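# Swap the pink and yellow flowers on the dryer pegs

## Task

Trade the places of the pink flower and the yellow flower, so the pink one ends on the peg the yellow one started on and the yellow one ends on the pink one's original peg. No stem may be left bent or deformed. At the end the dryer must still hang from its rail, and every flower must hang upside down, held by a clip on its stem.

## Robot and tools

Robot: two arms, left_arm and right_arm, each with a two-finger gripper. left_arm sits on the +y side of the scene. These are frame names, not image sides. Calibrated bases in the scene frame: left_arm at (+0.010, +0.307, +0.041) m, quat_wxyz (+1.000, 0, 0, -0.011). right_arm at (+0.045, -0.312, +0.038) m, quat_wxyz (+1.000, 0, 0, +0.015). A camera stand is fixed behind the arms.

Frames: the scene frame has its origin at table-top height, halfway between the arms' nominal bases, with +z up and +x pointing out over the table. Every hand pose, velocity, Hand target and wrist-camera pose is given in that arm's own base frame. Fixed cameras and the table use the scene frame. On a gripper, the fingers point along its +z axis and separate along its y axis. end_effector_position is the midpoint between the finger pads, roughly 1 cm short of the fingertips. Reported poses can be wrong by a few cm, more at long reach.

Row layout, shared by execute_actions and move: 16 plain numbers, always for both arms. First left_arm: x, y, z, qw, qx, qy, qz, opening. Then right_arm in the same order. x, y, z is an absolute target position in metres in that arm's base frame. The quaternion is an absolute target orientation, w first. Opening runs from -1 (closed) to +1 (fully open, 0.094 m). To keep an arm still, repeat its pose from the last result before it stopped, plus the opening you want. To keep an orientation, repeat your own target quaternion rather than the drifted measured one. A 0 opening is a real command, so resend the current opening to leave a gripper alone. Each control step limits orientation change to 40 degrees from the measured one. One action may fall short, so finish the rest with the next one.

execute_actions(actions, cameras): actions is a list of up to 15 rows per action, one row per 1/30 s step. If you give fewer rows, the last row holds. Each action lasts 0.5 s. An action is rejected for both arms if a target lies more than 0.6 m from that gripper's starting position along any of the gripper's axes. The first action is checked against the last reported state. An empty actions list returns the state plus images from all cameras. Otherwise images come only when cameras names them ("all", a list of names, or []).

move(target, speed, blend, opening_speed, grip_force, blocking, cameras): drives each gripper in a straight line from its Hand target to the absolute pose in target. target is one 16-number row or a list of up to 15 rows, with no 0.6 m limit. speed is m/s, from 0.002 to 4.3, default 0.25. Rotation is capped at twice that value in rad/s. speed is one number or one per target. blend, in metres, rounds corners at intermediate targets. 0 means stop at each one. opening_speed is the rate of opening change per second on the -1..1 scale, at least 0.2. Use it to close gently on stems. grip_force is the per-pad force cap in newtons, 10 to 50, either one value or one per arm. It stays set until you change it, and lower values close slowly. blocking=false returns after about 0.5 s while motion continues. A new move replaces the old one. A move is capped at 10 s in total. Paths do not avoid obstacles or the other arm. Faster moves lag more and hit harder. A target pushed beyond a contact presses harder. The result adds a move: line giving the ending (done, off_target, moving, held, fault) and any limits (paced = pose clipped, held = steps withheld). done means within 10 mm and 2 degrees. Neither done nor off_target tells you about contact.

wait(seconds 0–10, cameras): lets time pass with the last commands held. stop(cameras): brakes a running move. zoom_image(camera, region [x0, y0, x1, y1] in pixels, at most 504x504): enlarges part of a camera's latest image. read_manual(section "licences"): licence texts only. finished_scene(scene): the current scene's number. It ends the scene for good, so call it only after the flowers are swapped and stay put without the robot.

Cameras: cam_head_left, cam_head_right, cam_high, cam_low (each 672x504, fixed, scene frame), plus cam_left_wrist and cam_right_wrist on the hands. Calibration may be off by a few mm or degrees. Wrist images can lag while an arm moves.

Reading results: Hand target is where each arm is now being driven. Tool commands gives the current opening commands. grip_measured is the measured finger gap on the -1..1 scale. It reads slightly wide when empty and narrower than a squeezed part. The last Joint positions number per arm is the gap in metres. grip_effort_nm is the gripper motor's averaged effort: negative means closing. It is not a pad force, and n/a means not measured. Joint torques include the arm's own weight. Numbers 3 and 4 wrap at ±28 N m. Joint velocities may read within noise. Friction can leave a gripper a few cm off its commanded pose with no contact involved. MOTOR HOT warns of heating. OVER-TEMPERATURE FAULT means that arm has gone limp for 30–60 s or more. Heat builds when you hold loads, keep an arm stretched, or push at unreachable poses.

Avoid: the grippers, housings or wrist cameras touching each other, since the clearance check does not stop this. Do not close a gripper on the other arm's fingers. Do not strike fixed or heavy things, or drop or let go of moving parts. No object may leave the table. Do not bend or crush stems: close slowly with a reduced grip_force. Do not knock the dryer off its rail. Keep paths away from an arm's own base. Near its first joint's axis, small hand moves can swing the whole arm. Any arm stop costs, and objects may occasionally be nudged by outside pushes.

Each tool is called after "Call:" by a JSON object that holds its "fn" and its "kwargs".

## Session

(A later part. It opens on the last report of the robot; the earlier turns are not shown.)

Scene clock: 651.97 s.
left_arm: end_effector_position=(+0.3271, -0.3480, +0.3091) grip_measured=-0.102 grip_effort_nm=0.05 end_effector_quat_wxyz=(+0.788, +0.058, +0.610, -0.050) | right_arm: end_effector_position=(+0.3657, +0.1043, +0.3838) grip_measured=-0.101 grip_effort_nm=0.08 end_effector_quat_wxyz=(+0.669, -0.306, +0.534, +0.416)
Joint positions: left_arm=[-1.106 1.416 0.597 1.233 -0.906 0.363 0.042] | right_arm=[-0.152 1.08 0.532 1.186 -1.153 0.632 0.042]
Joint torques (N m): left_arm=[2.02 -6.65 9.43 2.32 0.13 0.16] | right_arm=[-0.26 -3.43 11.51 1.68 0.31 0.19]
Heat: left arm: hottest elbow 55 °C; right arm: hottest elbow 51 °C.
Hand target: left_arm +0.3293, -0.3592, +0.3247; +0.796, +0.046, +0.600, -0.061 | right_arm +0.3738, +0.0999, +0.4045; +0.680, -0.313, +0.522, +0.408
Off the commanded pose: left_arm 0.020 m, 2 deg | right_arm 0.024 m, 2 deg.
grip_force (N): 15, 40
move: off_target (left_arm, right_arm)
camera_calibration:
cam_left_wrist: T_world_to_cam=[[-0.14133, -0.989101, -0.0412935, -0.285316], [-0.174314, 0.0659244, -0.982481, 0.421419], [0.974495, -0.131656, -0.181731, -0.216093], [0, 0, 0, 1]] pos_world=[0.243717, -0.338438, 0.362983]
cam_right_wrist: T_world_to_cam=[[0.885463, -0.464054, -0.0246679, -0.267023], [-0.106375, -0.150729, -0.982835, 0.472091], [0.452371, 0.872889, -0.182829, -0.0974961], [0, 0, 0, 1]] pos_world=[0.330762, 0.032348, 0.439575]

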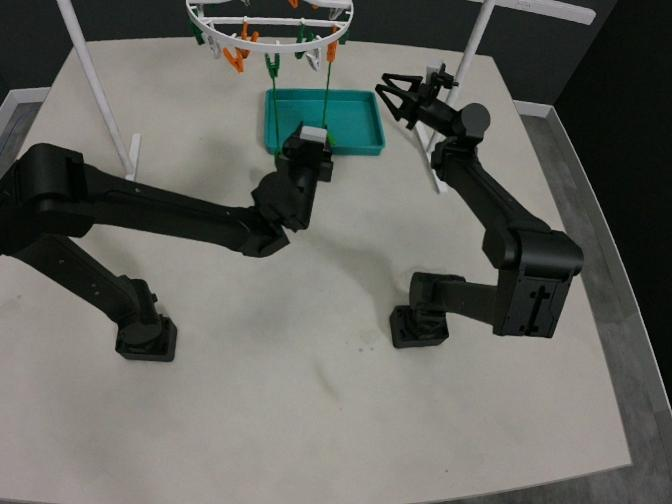

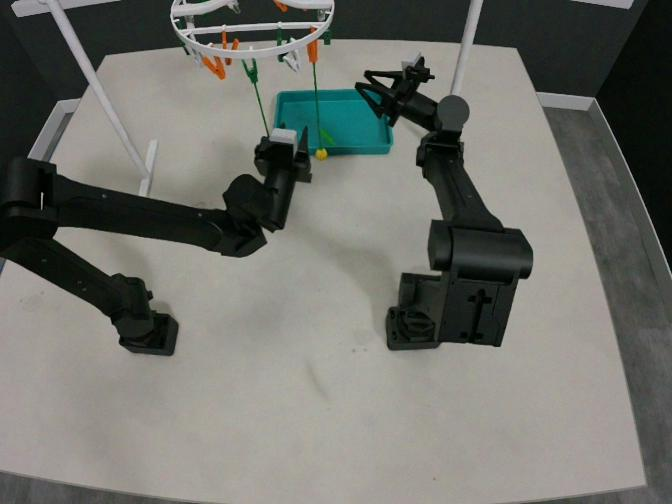

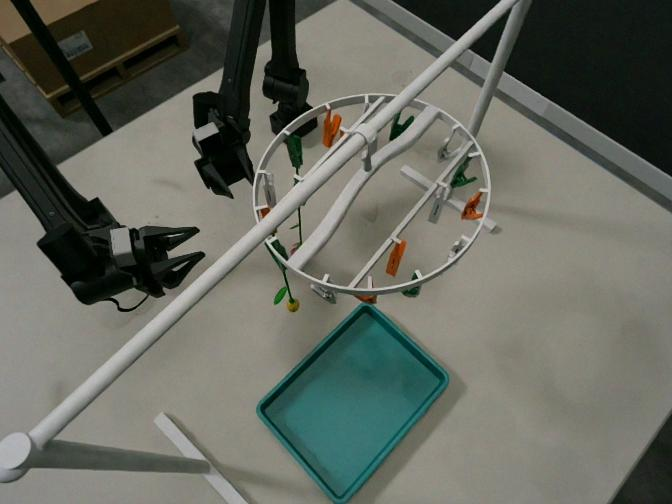

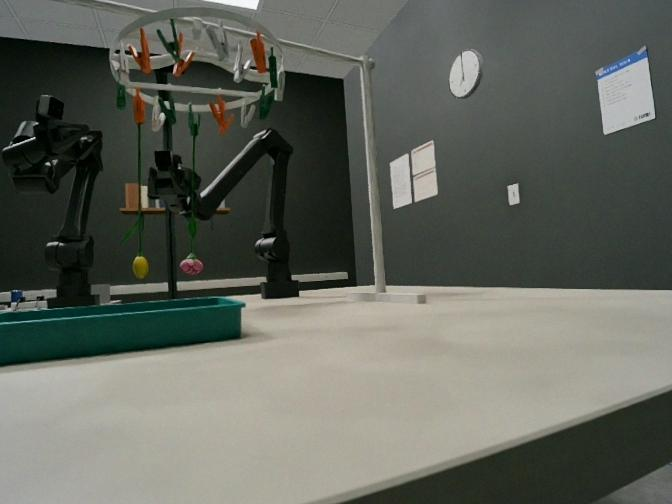

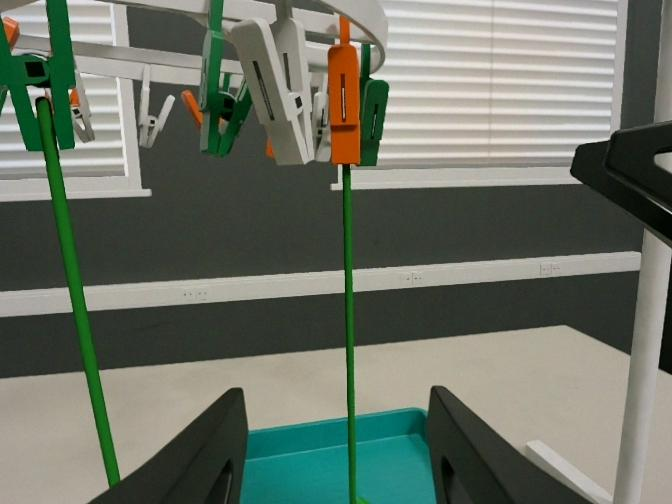

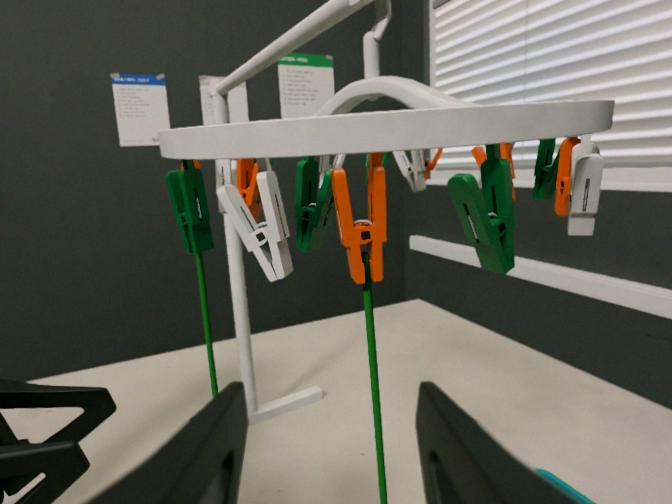

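Call:
{"fn": "zoom_image", "kwargs": {"camera": "cam_right_wrist", "region": [290, 130, 450, 310]}}

Call:
{"fn": "zoom_image", "kwargs": {"camera": "cam_left_wrist", "region": [200, 0, 400, 200]}}

Scaled by 2.800 from the camera's 672x504 image, which has a finer 960x720 frame.

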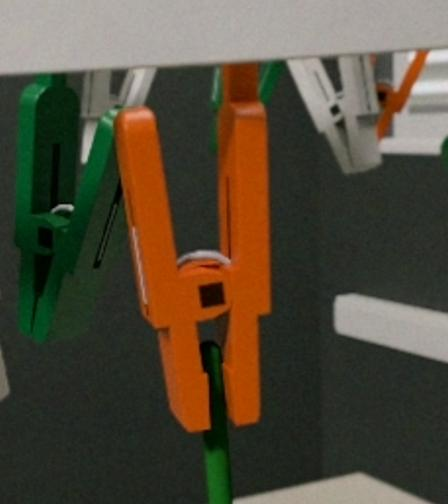

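Scaled by 2.520 from the camera's 672x504 image, which has a finer 960x720 frame.

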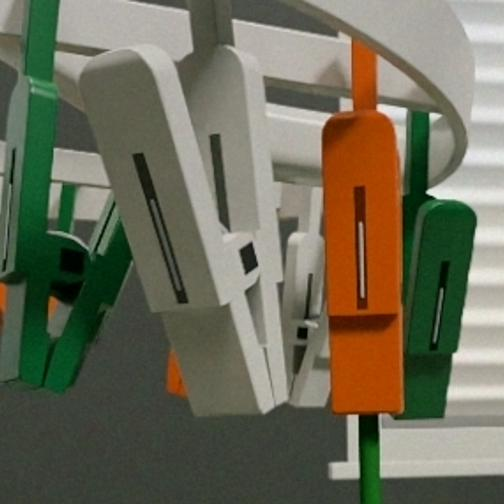

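Call:
{"fn": "move", "kwargs": {"target": [0.419, -0.376, 0.334, 0.7963, 0.0456, 0.6001, -0.0605, -0.15, 0.419, 0.138, 0.428, 0.6585, -0.3412, 0.4873, 0.4611, -0.1], "speed": 0.15, "cameras": ["cam_left_wrist", "cam_right_wrist"]}}

Call:
{"fn": "zoom_image", "kwargs": {"camera": "cam_right_wrist", "region": [250, 180, 450, 380]}}

Scene clock: 671.10 s.
left_arm: end_effector_position=(+0.4083, -0.3672, +0.3216) grip_measured=-0.148 grip_effort_nm=-0.12 end_effector_quat_wxyz=(+0.792, +0.057, +0.606, -0.053) | right_arm: end_effector_position=(+0.4114, +0.1340, +0.4098) grip_measured=-0.101 grip_effort_nm=0.08 end_effector_quat_wxyz=(+0.653, -0.331, +0.502, +0.461)
Joint positions: left_arm=[-0.951 1.521 0.765 1.122 -0.756 0.284 0.04] | right_arm=[-0.06 1.264 0.709 1.308 -1.153 0.74 0.042]
Joint torques (N m): left_arm=[3.02 -8.47 10.04 1.31 0.29 -0.05] | right_arm=[1.32 -6.83 11.28 1.55 0.45 0.18]
Heat: left arm: hottest elbow 55 °C; right arm: hottest elbow 54 °C.
Hand target: left_arm +0.4183, -0.3752, +0.3338; +0.796, +0.046, +0.600, -0.060 | right_arm +0.4179, +0.1376, +0.4276; +0.659, -0.341, +0.488, +0.461
Off the commanded pose: left_arm 0.019 m, 2 deg | right_arm 0.020 m, 2 deg.
grip_force (N): 15, 40
move: off_target (left_arm, right_arm)
camera_calibration:
cam_left_wrist: T_world_to_cam=[[-0.143905, -0.98888, -0.0375079, -0.292344], [-0.162895, 0.0610563, -0.984752, 0.443482], [0.976092, -0.135601, -0.16987, -0.301354], [0, 0, 0, 1]] pos_world=[0.324321, -0.357035, 0.374564]
cam_right_wrist: T_world_to_cam=[[0.935051, -0.353963, -0.0197376, -0.330214], [-0.0700918, -0.130009, -0.989032, 0.491831], [0.347515, 0.926179, -0.146375, -0.118277], [0, 0, 0, 1]] pos_world=[0.384343, 0.0566045, 0.462606]
Images, in order (width x height): cam_left_wrist 672x504, cam_right_wrist 672x504.

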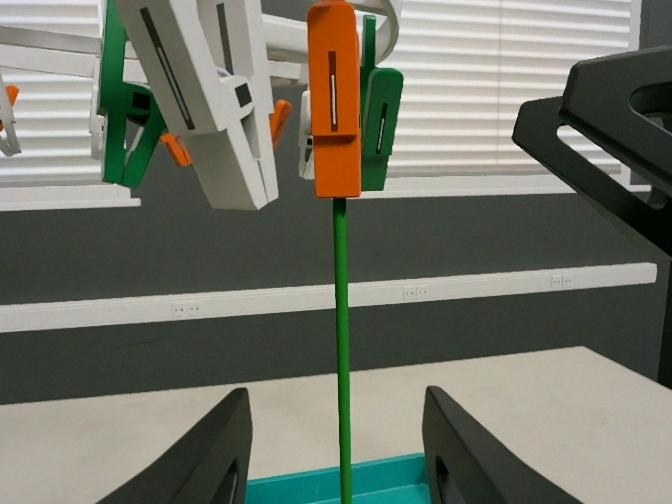

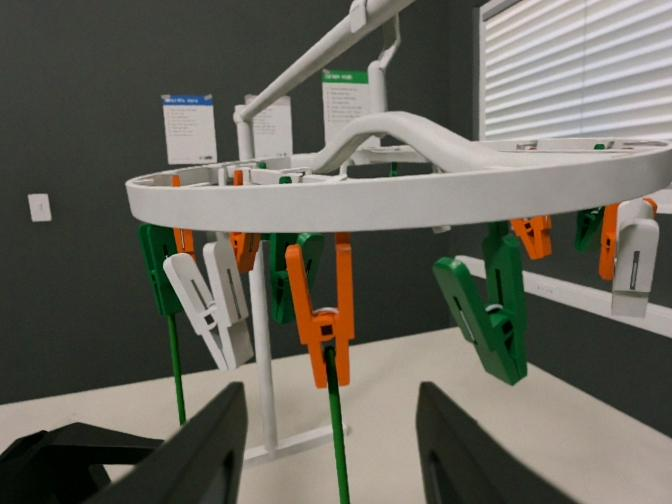

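Scaled by 2.520 from the camera's 672x504 image, which has a finer 960x720 frame.

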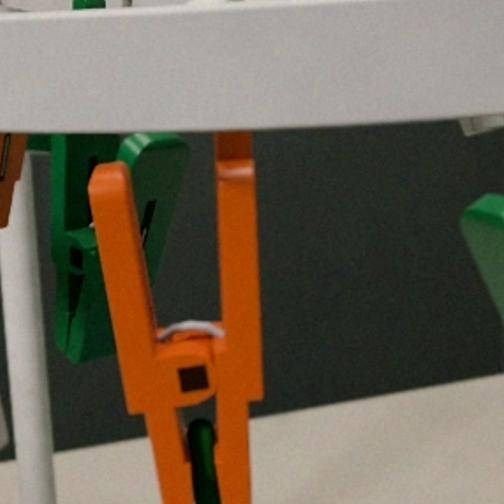

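Call:
{"fn": "move", "kwargs": {"target": [[0.4755, -0.385, 0.3325, 0.7963, 0.0456, 0.6001, -0.0605, -0.2, 0.438, 0.207, 0.441, 0.6585, -0.3412, 0.4873, 0.4611, -0.15], [0.4755, -0.385, 0.3325, 0.7963, 0.0456, 0.6001, -0.0605, -0.95, 0.438, 0.207, 0.441, 0.6585, -0.3412, 0.4873, 0.4611, -0.45]], "speed": 0.1, "opening_speed": 0.6, "cameras": ["cam_left_wrist", "cam_right_wrist", "cam_low"]}}

Call:
{"fn": "zoom_image", "kwargs": {"camera": "cam_right_wrist", "region": [220, 250, 474, 504]}}

Scene clock: 685.47 s.
left_arm: end_effector_position=(+0.4635, -0.3778, +0.3202) grip_measured=-0.918 grip_effort_nm=-0.39 end_effector_quat_wxyz=(+0.792, +0.056, +0.606, -0.054) | right_arm: end_effector_position=(+0.4301, +0.2018, +0.4199) grip_measured=-0.449 grip_effort_nm=-0.08 end_effector_quat_wxyz=(+0.647, -0.328, +0.504, +0.469)
Joint positions: left_arm=[-0.866 1.614 0.882 1.07 -0.677 0.241 0.004] | right_arm=[0.124 1.264 0.777 1.036 -1.012 0.528 0.026]
Joint torques (N m): left_arm=[3.14 -9.99 10.3 1.36 0.26 -0.05] | right_arm=[1.32 -8 12.08 1.05 0.35 -0.13]
Heat: left arm: hottest elbow 57 °C; right arm: hottest elbow 52 °C.
Hand target: left_arm +0.4747, -0.3843, +0.3324; +0.796, +0.046, +0.600, -0.060 | right_arm +0.4367, +0.2064, +0.4408; +0.659, -0.341, +0.487, +0.461
Off the commanded pose: left_arm 0.019 m, 2 deg | right_arm 0.023 m, 3 deg.
grip_force (N): 15, 40
move: off_target (left_arm, right_arm); target 2's new opening was sent with right_arm's hand 0.023 m and 3 deg from that target
camera_calibration:
cam_left_wrist: T_world_to_cam=[[-0.145697, -0.988718, -0.0347701, -0.295017], [-0.164573, 0.058877, -0.984606, 0.451517], [0.975545, -0.137732, -0.171295, -0.356923], [0, 0, 0, 1]] pos_world=[0.379519, -0.367433, 0.373169]
cam_right_wrist: T_world_to_cam=[[0.938952, -0.341999, -0.037498, -0.320148], [-0.0852782, -0.125759, -0.988389, 0.517399], [0.333312, 0.931247, -0.147247, -0.180664], [0, 0, 0, 1]] pos_world=[0.404943, 0.12382, 0.472784]
Images, in order (width x height): cam_low 672x504, cam_left_wrist 672x504, cam_right_wrist 672x504.

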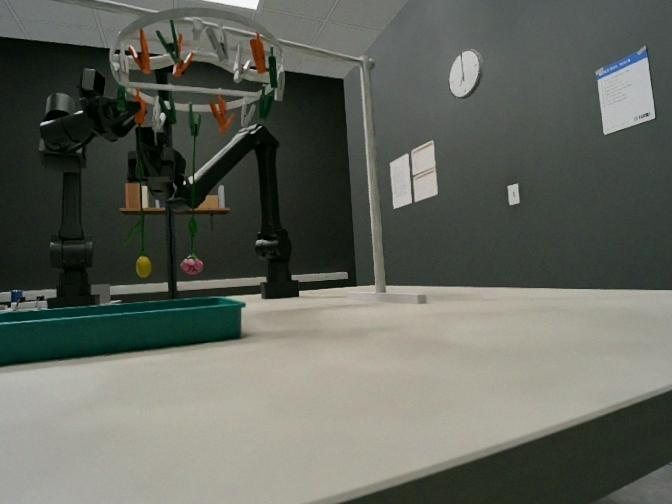

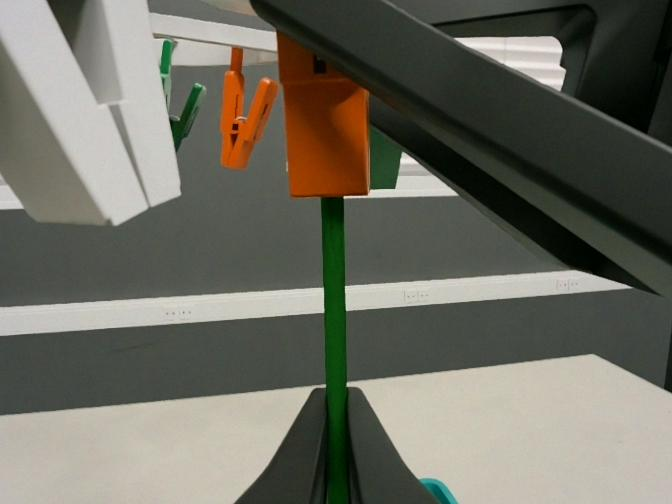

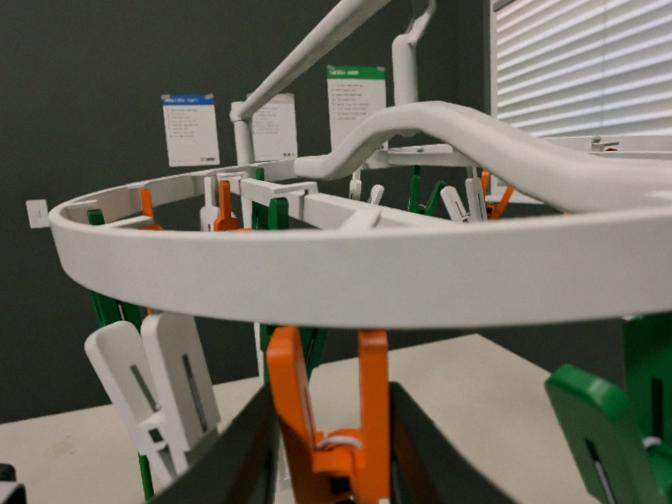

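Scaled by 1.984 from the camera's 672x504 image, which has a finer 960x720 frame.

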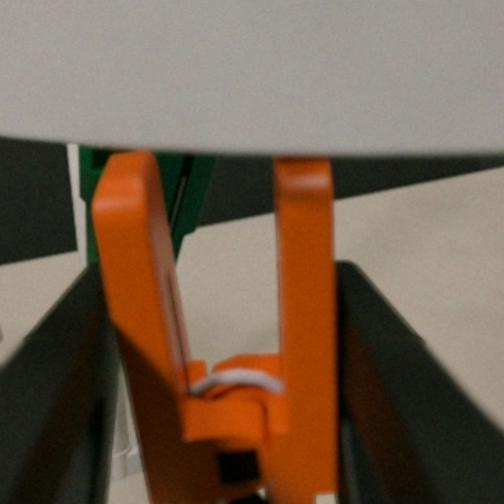

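Call:
{"fn": "move", "kwargs": {"target": [[0.4755, -0.385, 0.3325, 0.7963, 0.0456, 0.6001, -0.0605, -1.0, 0.438, 0.207, 0.441, 0.6585, -0.3412, 0.4873, 0.4611, -0.95], [0.4735, -0.383, 0.290, 0.7963, 0.0456, 0.6001, -0.0605, -1.0, 0.438, 0.207, 0.441, 0.6585, -0.3412, 0.4873, 0.4611, -0.95]], "speed": 0.06, "opening_speed": 0.5, "cameras": ["cam_left_wrist", "cam_right_wrist", "cam_low"]}}

Scene clock: 691.67 s.
left_arm: end_effector_position=(+0.4688, -0.3843, +0.2910) grip_measured=-0.919 grip_effort_nm=-0.42 end_effector_quat_wxyz=(+0.793, +0.053, +0.604, -0.057) | right_arm: end_effector_position=(+0.4307, +0.2016, +0.4199) grip_measured=-0.566 grip_effort_nm=-0.85 end_effector_quat_wxyz=(+0.648, -0.328, +0.504, +0.468)
Joint positions: left_arm=[-0.866 1.697 0.882 1.162 -0.676 0.239 0.004] | right_arm=[0.124 1.264 0.777 1.035 -1.009 0.526 0.02]
Joint torques (N m): left_arm=[3.14 -10.81 6.97 2.62 0.24 -0.03] | right_arm=[1.26 -7.94 12.05 1.09 0.23 -0.12]
Heat: left arm: hottest elbow 58 °C; right arm: hottest elbow 51 °C.
Hand target: left_arm +0.4734, -0.3829, +0.2901; +0.796, +0.046, +0.600, -0.060 | right_arm +0.4368, +0.2064, +0.4407; +0.659, -0.341, +0.487, +0.461
Off the commanded pose: left_arm 0.005 m, 1 deg | right_arm 0.023 m, 3 deg.
grip_force (N): 15, 40
move: off_target (right_arm)
camera_calibration:
cam_left_wrist: T_world_to_cam=[[-0.146389, -0.988853, -0.0272128, -0.303523], [-0.159097, 0.0506857, -0.985961, 0.418757], [0.97635, -0.140004, -0.164743, -0.37121], [0, 0, 0, 1]] pos_world=[0.384621, -0.373335, 0.343464]
cam_right_wrist: T_world_to_cam=[[0.937912, -0.344882, -0.0371255, -0.319902], [-0.0849754, -0.124677, -0.988552, 0.517122], [0.336305, 0.930329, -0.146243, -0.182162], [0, 0, 0, 1]] pos_world=[0.405244, 0.123616, 0.472685]
Images, in order (width x height): cam_low 672x504, cam_left_wrist 672x504, cam_right_wrist 672x504.

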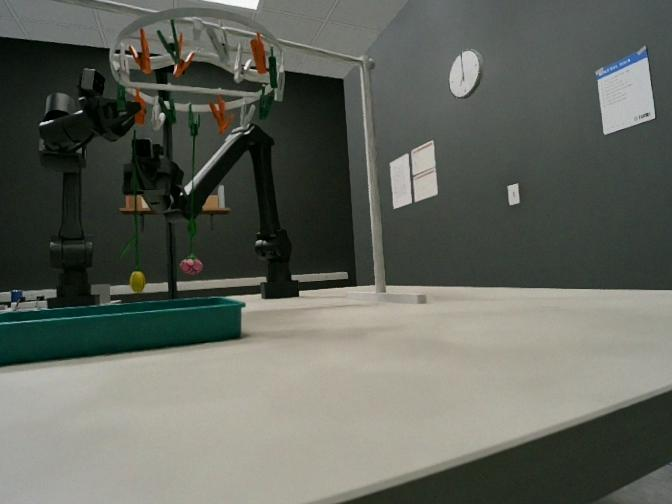

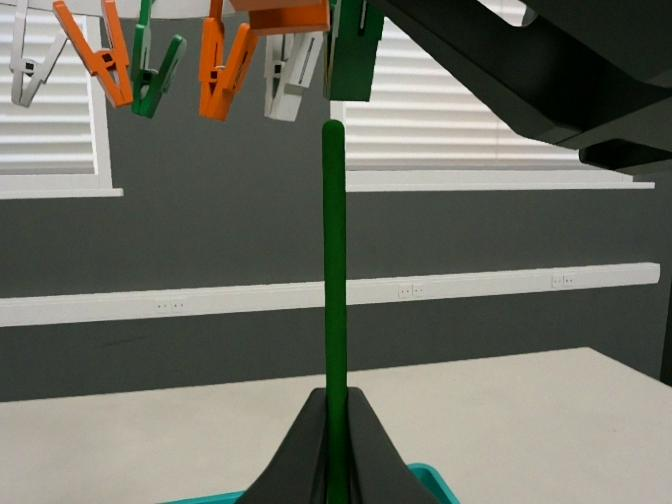

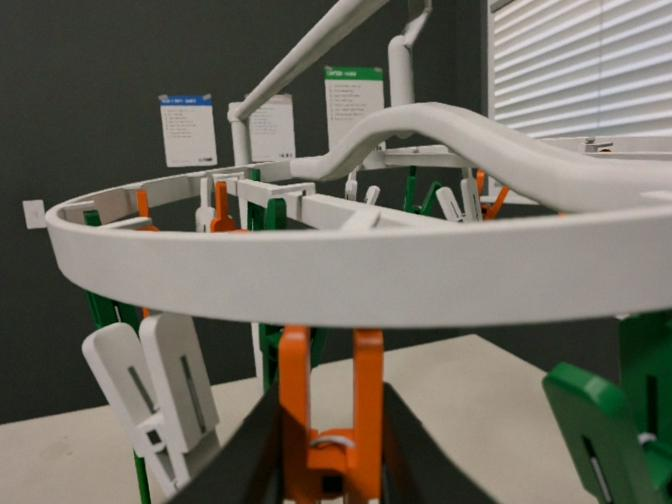

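Call:
{"fn": "move", "kwargs": {"target": [[0.4735, -0.383, 0.282, 0.7963, 0.0456, 0.6001, -0.0605, -1.0, 0.438, 0.207, 0.441, 0.6585, -0.3412, 0.4873, 0.4611, -0.1], [0.37, -0.366, 0.280, 0.7963, 0.0456, 0.6001, -0.0605, -1.0, 0.413, 0.146, 0.425, 0.6585, -0.3412, 0.4873, 0.4611, -0.1], [0.30, -0.27, 0.285, 0.7714, 0.1557, 0.5813, -0.2067, -1.0, 0.375, 0.10, 0.41, 0.6801, -0.3135, 0.5219, 0.4086, -0.1], [0.315, -0.15, 0.29, 0.7084, 0.2779, 0.5338, -0.3687, -1.0, 0.34, 0.12, 0.41, 0.6801, -0.3135, 0.5219, 0.4086, -0.1], [0.395, -0.138, 0.295, 0.6581, 0.3409, 0.4959, -0.4523, -1.0, 0.31, 0.17, 0.415, 0.733, -0.233, 0.5625, 0.3036, -0.1]], "speed": 0.18, "opening_speed": 0.6, "blend": [0, 0.02, 0.04, 0.04, 0], "cameras": ["all"]}}

Scene clock: 716.13 s.
left_arm: end_effector_position=(+0.3842, -0.1413, +0.2845) grip_measured=-0.919 grip_effort_nm=-0.42 end_effector_quat_wxyz=(+0.643, +0.335, +0.524, -0.446) | right_arm: end_effector_position=(+0.3126, +0.1674, +0.4189) grip_measured=-0.101 grip_effort_nm=0.08 end_effector_quat_wxyz=(+0.734, -0.227, +0.562, +0.307)
Joint positions: left_arm=[0.049 1.431 0.478 1.549 1.158 -0.594 0.004] | right_arm=[0.253 0.611 0.471 0.449 -0.505 0.165 0.042]
Joint torques (N m): left_arm=[3.08 -5.66 7.95 1.92 -0.19 -0.09] | right_arm=[1.38 0.21 8.77 1.4 0.18 -0.13]
Heat: left arm: hottest elbow 54 °C; right arm: hottest elbow 50 °C.
Hand target: left_arm +0.3944, -0.1382, +0.2951; +0.653, +0.342, +0.514, -0.439 | right_arm +0.3101, +0.1699, +0.4149; +0.733, -0.233, +0.562, +0.304
Off the commanded pose: left_arm 0.015 m, 4 deg | right_arm 0.005 m, 1 deg.
joint sent to its limit (left arm) — joint 4 (wrist pitch), upper limit. The joint targets are off in orientation, not in position.
grip_force (N): 15, 40
move: off_target (left_arm)
camera_calibration:
cam_left_wrist: T_world_to_cam=[[-0.922443, -0.385371, 0.0242582, 0.292923], [-0.101174, 0.18059, -0.978341, 0.380551], [0.372644, -0.904918, -0.205574, -0.120215], [0, 0, 0, 1]] pos_world=[0.353504, -0.0646249, 0.34049]
cam_right_wrist: T_world_to_cam=[[0.706979, -0.707232, -0.0016737, -0.103085], [-0.113061, -0.110684, -0.987404, 0.507877], [0.698139, 0.698263, -0.158212, -0.180061], [0, 0, 0, 1]] pos_world=[0.256007, 0.109039, 0.472819]

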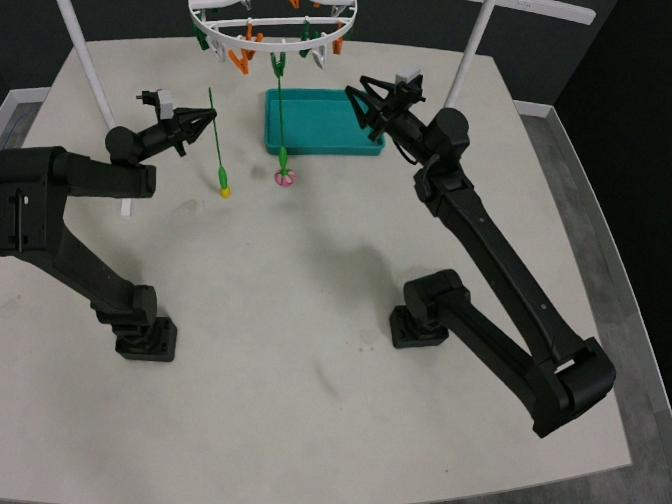

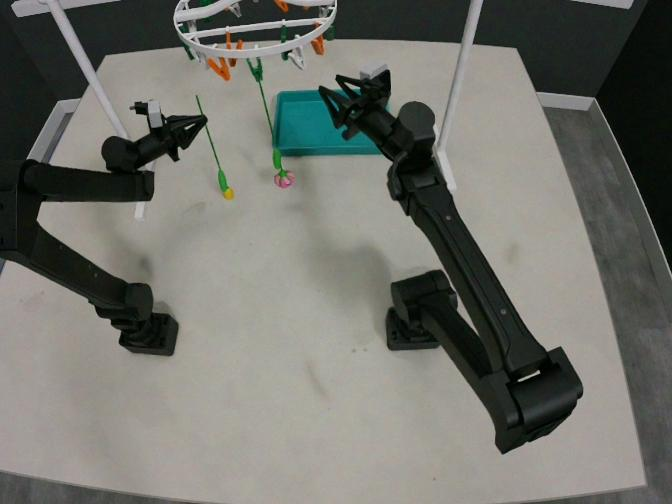

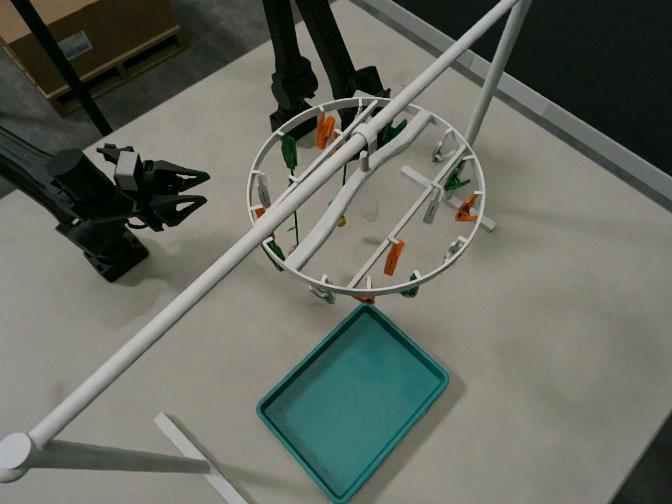

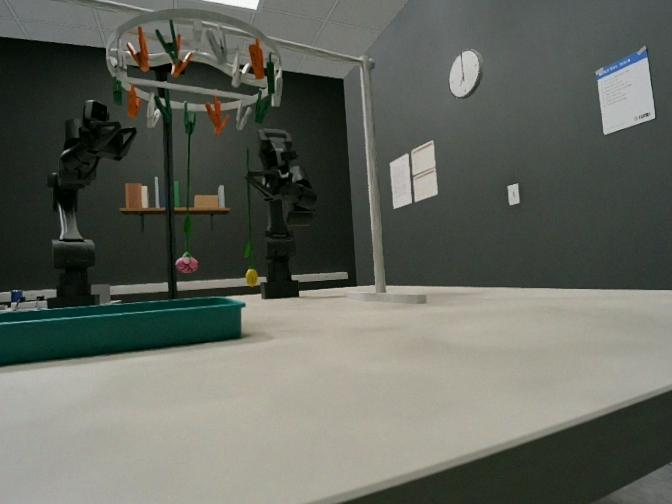

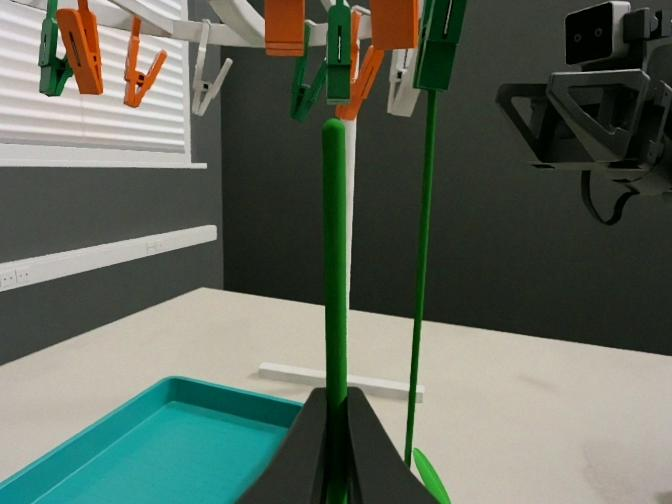

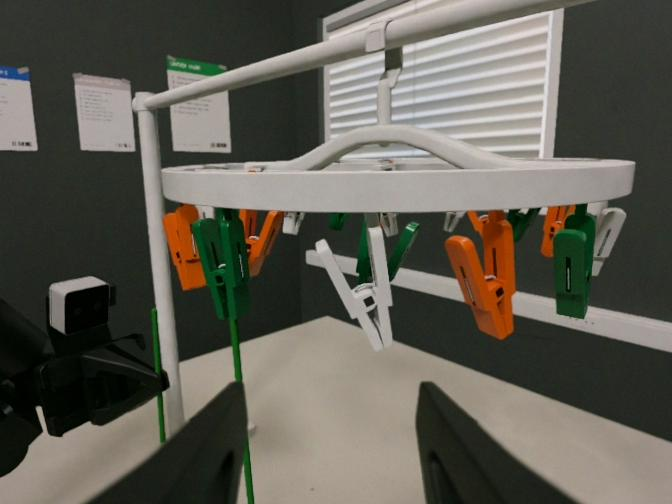

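Call:
{"fn": "move", "kwargs": {"target": [[0.395, -0.138, 0.295, 0.6581, 0.3409, 0.4959, -0.4523, -1.0, 0.312, 0.28, 0.42, 0.8137, -0.1156, 0.5489, 0.1714, -0.05], [0.395, -0.138, 0.295, 0.6581, 0.3409, 0.4959, -0.4523, -1.0, 0.318, 0.410, 0.422, 0.8282, 0.0244, 0.5587, -0.0361, -0.05]], "speed": 0.18, "blend": [0.03, 0], "cameras": ["cam_left_wrist", "cam_right_wrist"]}}

Call:
{"fn": "zoom_image", "kwargs": {"camera": "cam_right_wrist", "region": [290, 170, 450, 370]}}

Scene clock: 724.90 s.
left_arm: end_effector_position=(+0.3842, -0.1413, +0.2845) grip_measured=-0.919 grip_effort_nm=-0.42 end_effector_quat_wxyz=(+0.643, +0.335, +0.524, -0.446) | right_arm: end_effector_position=(+0.3172, +0.3994, +0.4098) grip_measured=-0.052 grip_effort_nm=0.08 end_effector_quat_wxyz=(+0.824, +0.014, +0.565, -0.042)
Joint positions: left_arm=[0.049 1.431 0.478 1.549 1.158 -0.595 0.004] | right_arm=[1.211 1.562 0.938 1.569 1.108 -0.918 0.045]
Joint torques (N m): left_arm=[3.08 -5.66 7.94 1.92 -0.21 -0.07] | right_arm=[1.03 -11.81 10.56 1.26 -0.52 -0.11]
Heat: left arm: hottest elbow 54 °C; right arm: hottest elbow 50 °C.
Hand target: left_arm +0.3944, -0.1382, +0.2951; +0.653, +0.341, +0.514, -0.439 | right_arm +0.3176, +0.4093, +0.4216; +0.828, +0.024, +0.559, -0.036
Off the commanded pose: left_arm 0.015 m, 4 deg | right_arm 0.016 m, 2 deg.
joint sent to its limit (left arm) — joint 4 (wrist pitch), upper limit. The joint targets are off in orientation, not in position.
joint sent to its limit (right arm) — joint 4 (wrist pitch), upper limit. The joint targets still meet the commanded pose.
grip_force (N): 15, 40
move: off_target (left_arm, right_arm)
camera_calibration:
cam_left_wrist: T_world_to_cam=[[-0.922446, -0.385342, 0.0245854, 0.292814], [-0.101468, 0.18048, -0.978331, 0.380645], [0.372554, -0.904952, -0.205583, -0.120183], [0, 0, 0, 1]] pos_world=[0.353504, -0.0646249, 0.34049]
cam_right_wrist: T_world_to_cam=[[-0.0831326, -0.995932, 0.0347685, 0.408826], [-0.060389, -0.0297905, -0.99773, 0.480187], [0.994707, -0.0850435, -0.0576667, -0.169155], [0, 0, 0, 1]] pos_world=[0.231244, 0.407082, 0.455129]
Images, in order (width x height): cam_left_wrist 672x504, cam_right_wrist 672x504.

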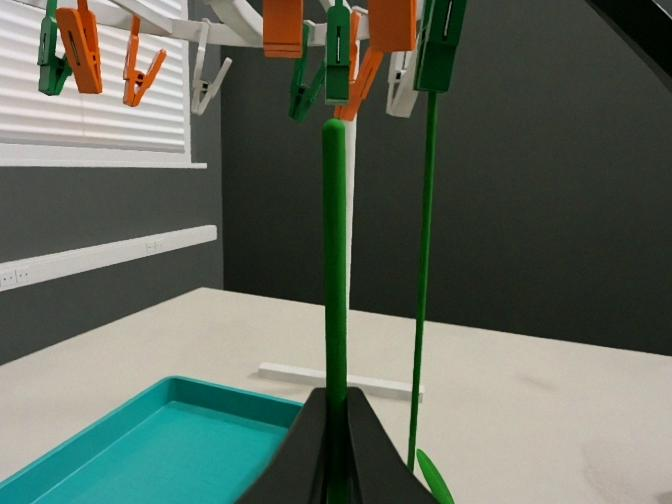

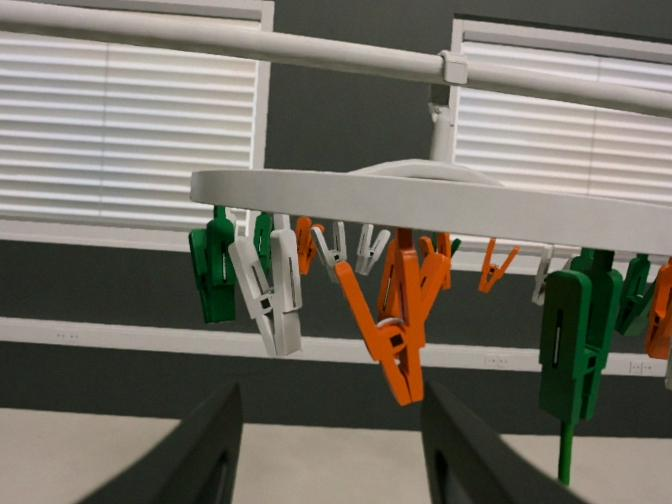

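Scaled by 2.520 from the camera's 672x504 image, which has a finer 960x720 frame.

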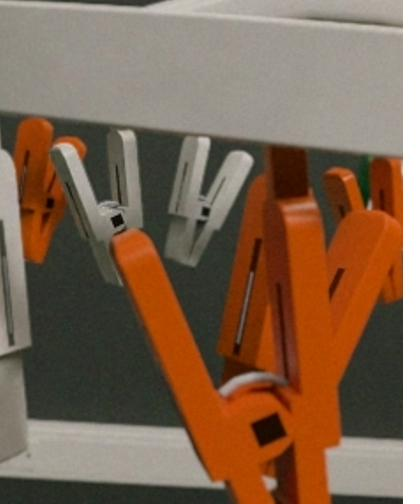

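Call:
{"fn": "move", "kwargs": {"target": [[0.395, -0.138, 0.295, 0.6581, 0.3409, 0.4959, -0.4523, -1.0, 0.335, 0.378, 0.435, 0.8282, -0.0244, 0.5586, 0.0361, -0.07], [0.395, -0.138, 0.295, 0.6581, 0.3409, 0.4959, -0.4523, -1.0, 0.386, 0.374, 0.453, 0.8282, -0.0244, 0.5586, 0.0361, -0.07]], "speed": 0.1, "blend": [0.01, 0], "cameras": ["cam_left_wrist", "cam_right_wrist"]}}

Call:
{"fn": "zoom_image", "kwargs": {"camera": "cam_right_wrist", "region": [220, 250, 474, 504]}}

Scene clock: 759.63 s.
left_arm: end_effector_position=(+0.3842, -0.1413, +0.2845) grip_measured=-0.919 grip_effort_nm=-0.42 end_effector_quat_wxyz=(+0.643, +0.335, +0.524, -0.446) | right_arm: end_effector_position=(+0.3794, +0.3709, +0.4283) grip_measured=-0.069 grip_effort_nm=-0.07 end_effector_quat_wxyz=(+0.821, -0.046, +0.568, +0.022)
Joint positions: left_arm=[0.049 1.431 0.478 1.549 1.158 -0.595 0.004] | right_arm=[1.021 1.384 0.874 1.06 0.836 -0.481 0.044]
Joint torques (N m): left_arm=[3.08 -5.66 7.94 1.94 -0.2 -0.06] | right_arm=[-0.09 -11.34 11.97 1.13 -0.32 0.19]
Heat: left arm: hottest elbow 53 °C; right arm: hottest elbow 49 °C.
Hand target: left_arm +0.3944, -0.1382, +0.2951; +0.653, +0.341, +0.514, -0.439 | right_arm +0.3849, +0.3728, +0.4527; +0.829, -0.025, +0.558, +0.036
Off the commanded pose: left_arm 0.015 m, 4 deg | right_arm 0.026 m, 3 deg.
joint sent to its limit (left arm) — joint 4 (wrist pitch), upper limit. The joint targets are off in orientation, not in position.
grip_force (N): 15, 40
move: off_target (left_arm, right_arm)
camera_calibration:
cam_left_wrist: T_world_to_cam=[[-0.922446, -0.385342, 0.0245854, 0.292814], [-0.101468, 0.18048, -0.978331, 0.380645], [0.372554, -0.904952, -0.205583, -0.120183], [0, 0, 0, 1]] pos_world=[0.353504, -0.0646249, 0.34049]
cam_right_wrist: T_world_to_cam=[[0.0896457, -0.994104, 0.0609925, 0.307468], [-0.0643074, -0.0668886, -0.995686, 0.515902], [0.993895, 0.0853367, -0.0699245, -0.289905], [0, 0, 0, 1]] pos_world=[0.293749, 0.364903, 0.474651]
Images, in order (width x height): cam_left_wrist 672x504, cam_right_wrist 672x504.

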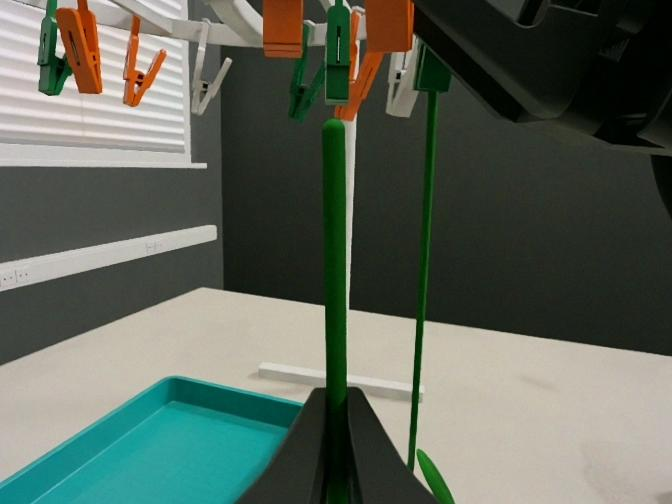

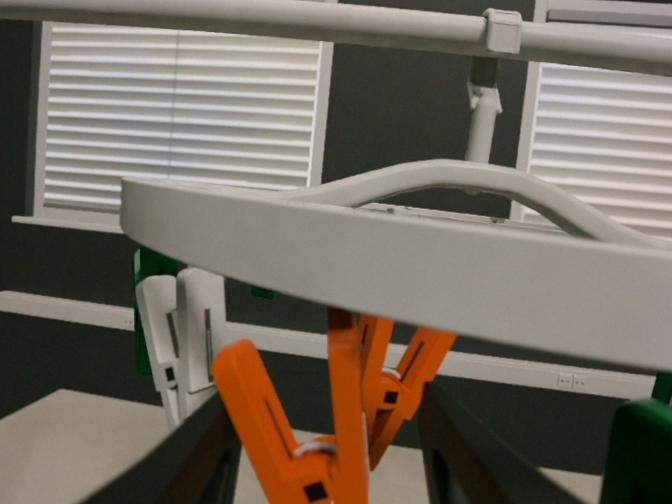

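Scaled by 1.984 from the camera's 672x504 image, which has a finer 960x720 frame.

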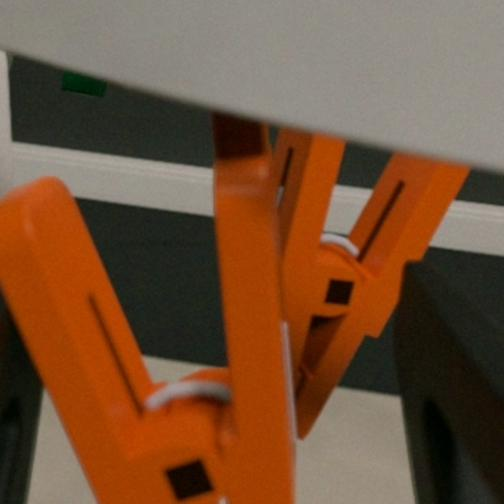

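Call:
{"fn": "move", "kwargs": {"target": [0.395, -0.138, 0.295, 0.6581, 0.3409, 0.4959, -0.4523, -1.0, 0.386, 0.3795, 0.456, 0.8282, -0.0244, 0.5586, 0.0361, 0.05], "speed": 0.06, "cameras": ["cam_right_wrist"]}}

Scene clock: 767.27 s.
left_arm: end_effector_position=(+0.3842, -0.1413, +0.2845) grip_measured=-0.919 grip_effort_nm=-0.42 end_effector_quat_wxyz=(+0.643, +0.335, +0.524, -0.446) | right_arm: end_effector_position=(+0.3804, +0.3722, +0.4355) grip_measured=+0.049 grip_effort_nm=0.08 end_effector_quat_wxyz=(+0.823, -0.041, +0.566, +0.024)
Joint positions: left_arm=[0.049 1.431 0.478 1.549 1.158 -0.595 0.004] | right_arm=[1.021 1.384 0.89 1.055 0.838 -0.48 0.049]
Joint torques (N m): left_arm=[3.14 -5.66 7.94 1.92 -0.2 -0.07] | right_arm=[0.5 -10.46 12.04 1.09 -0.17 0.15]
Heat: left arm: hottest elbow 53 °C; right arm: hottest elbow 51 °C.
Hand target: left_arm +0.3944, -0.1382, +0.2951; +0.653, +0.341, +0.514, -0.439 | right_arm +0.3851, +0.3785, +0.4557; +0.828, -0.024, +0.558, +0.036
Off the commanded pose: left_arm 0.015 m, 4 deg | right_arm 0.022 m, 3 deg.
joint sent to its limit (left arm) — joint 4 (wrist pitch), upper limit. The joint targets are off in orientation, not in position.
grip_force (N): 15, 40
move: off_target (left_arm, right_arm)
camera_calibration:
cam_right_wrist: T_world_to_cam=[[0.0879708, -0.994859, 0.0501652, 0.313854], [-0.0590983, -0.0554842, -0.996709, 0.517561], [0.994368, 0.0847166, -0.0636755, -0.29322], [0, 0, 0, 1]] pos_world=[0.294545, 0.365798, 0.481443]
Images, in order (width x height): cam_right_wrist 672x504.

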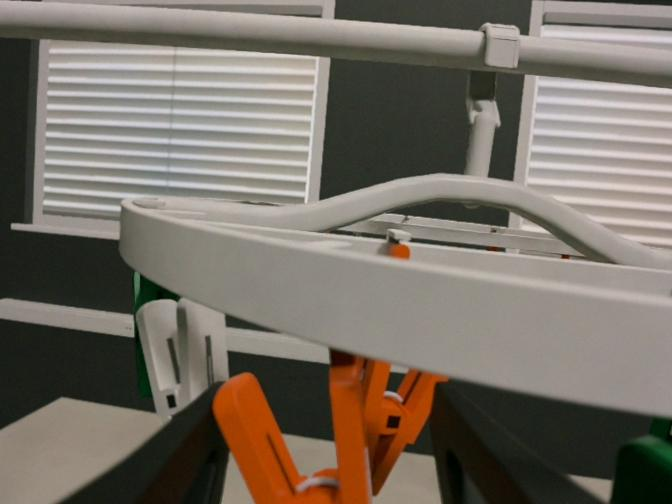

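Call:
{"fn": "move", "kwargs": {"target": [0.395, -0.138, 0.295, 0.6581, 0.3409, 0.4959, -0.4523, -1.0, 0.386, 0.3845, 0.454, 0.8282, -0.0244, 0.5586, 0.0361, 0.05], "speed": 0.06, "cameras": ["cam_right_wrist"]}}

Scene clock: 771.57 s.
left_arm: end_effector_position=(+0.3842, -0.1413, +0.2845) grip_measured=-0.919 grip_effort_nm=-0.42 end_effector_quat_wxyz=(+0.643, +0.335, +0.524, -0.446) | right_arm: end_effector_position=(+0.3823, +0.3742, +0.4346) grip_measured=+0.049 grip_effort_nm=0.08 end_effector_quat_wxyz=(+0.822, -0.039, +0.567, +0.023)
Joint positions: left_arm=[0.049 1.431 0.478 1.549 1.158 -0.595 0.004] | right_arm=[1.021 1.393 0.898 1.055 0.843 -0.48 0.049]
Joint torques (N m): left_arm=[3.08 -5.66 7.94 1.94 -0.2 -0.07] | right_arm=[0.79 -10.17 12.07 1.48 -0.18 0.1]
Heat: left arm: hottest elbow 53 °C; right arm: hottest elbow 51 °C.
Hand target: left_arm +0.3944, -0.1382, +0.2951; +0.653, +0.341, +0.514, -0.439 | right_arm +0.3851, +0.3835, +0.4536; +0.828, -0.025, +0.559, +0.036
Off the commanded pose: left_arm 0.015 m, 4 deg | right_arm 0.022 m, 3 deg.
joint sent to its limit (left arm) — joint 4 (wrist pitch), upper limit. The joint targets are off in orientation, not in position.
grip_force (N): 15, 40
move: off_target (left_arm, right_arm)
camera_calibration:
cam_right_wrist: T_world_to_cam=[[0.0839846, -0.995237, 0.0494896, 0.317736], [-0.0621606, -0.0548009, -0.996561, 0.517703], [0.994526, 0.0806194, -0.066467, -0.292748], [0, 0, 0, 1]] pos_world=[0.296642, 0.368195, 0.48074]
Images, in order (width x height): cam_right_wrist 672x504.

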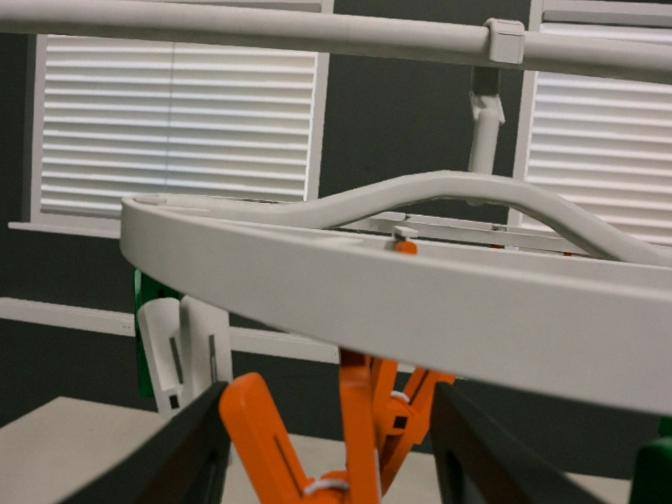

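Call:
{"fn": "move", "kwargs": {"target": [0.395, -0.138, 0.295, 0.6581, 0.3409, 0.4959, -0.4523, -1.0, 0.386, 0.3845, 0.452, 0.8282, -0.0244, 0.5586, 0.0361, -0.95], "speed": 0.06, "opening_speed": 0.5, "cameras": ["cam_right_wrist", "cam_left_wrist"]}}

Call:
{"fn": "zoom_image", "kwargs": {"camera": "cam_right_wrist", "region": [220, 250, 474, 504]}}

Scene clock: 777.27 s.
left_arm: end_effector_position=(+0.3842, -0.1413, +0.2845) grip_measured=-0.919 grip_effort_nm=-0.42 end_effector_quat_wxyz=(+0.643, +0.335, +0.524, -0.446) | right_arm: end_effector_position=(+0.3829, +0.3747, +0.4343) grip_measured=-0.568 grip_effort_nm=-0.85 end_effector_quat_wxyz=(+0.822, -0.039, +0.568, +0.022)
Joint positions: left_arm=[0.049 1.431 0.478 1.549 1.158 -0.595 0.004] | right_arm=[1.021 1.396 0.9 1.055 0.845 -0.48 0.02]
Joint torques (N m): left_arm=[3.08 -5.66 7.94 1.94 -0.2 -0.07] | right_arm=[0.91 -10.17 11.71 1.7 -0.26 0.11]
Heat: left arm: hottest elbow 53 °C; right arm: hottest elbow 52 °C.
Hand target: left_arm +0.3944, -0.1382, +0.2951; +0.653, +0.341, +0.514, -0.439 | right_arm +0.3852, +0.3836, +0.4517; +0.828, -0.024, +0.559, +0.036
Off the commanded pose: left_arm 0.015 m, 4 deg | right_arm 0.020 m, 3 deg.
joint sent to its limit (left arm) — joint 4 (wrist pitch), upper limit. The joint targets are off in orientation, not in position.
grip_force (N): 15, 40
move: off_target (left_arm, right_arm)
camera_calibration:
cam_left_wrist: T_world_to_cam=[[-0.922446, -0.385342, 0.0245854, 0.292814], [-0.101468, 0.18048, -0.978331, 0.380645], [0.372554, -0.904952, -0.205583, -0.120183], [0, 0, 0, 1]] pos_world=[0.353504, -0.0646249, 0.34049]
cam_right_wrist: T_world_to_cam=[[0.0821291, -0.995411, 0.0491125, 0.319088], [-0.0634884, -0.0544045, -0.996499, 0.517792], [0.994597, 0.0787235, -0.0676653, -0.292151], [0, 0, 0, 1]] pos_world=[0.29724, 0.368793, 0.480539]
Images, in order (width x height): cam_left_wrist 672x504, cam_right_wrist 672x504.

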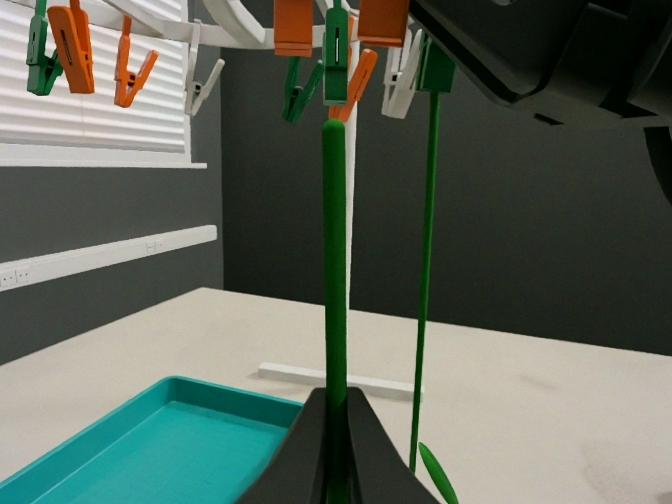

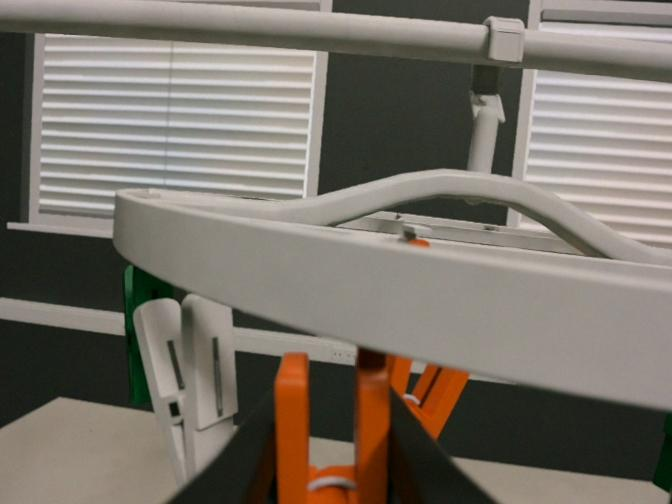

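Scaled by 1.984 from the camera's 672x504 image, which has a finer 960x720 frame.

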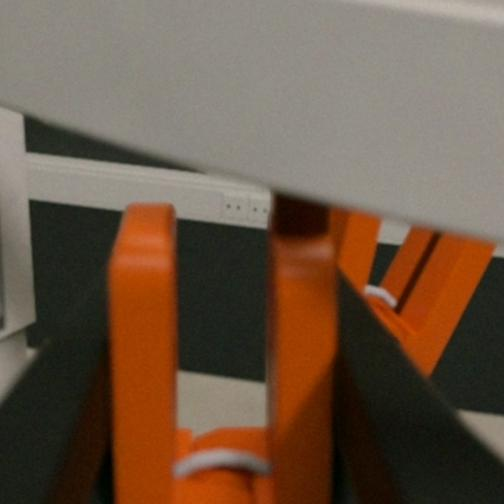

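Call:
{"fn": "zoom_image", "kwargs": {"camera": "cam_left_wrist", "region": [236, 0, 486, 150]}}

Scaled by 2.016 from the camera's 672x504 image, which has a finer 960x720 frame.

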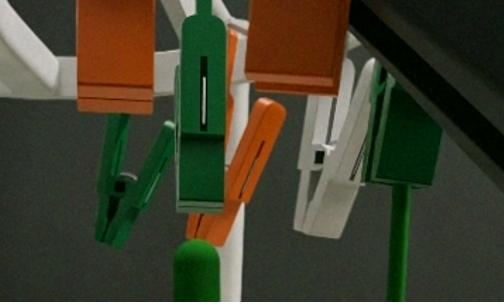

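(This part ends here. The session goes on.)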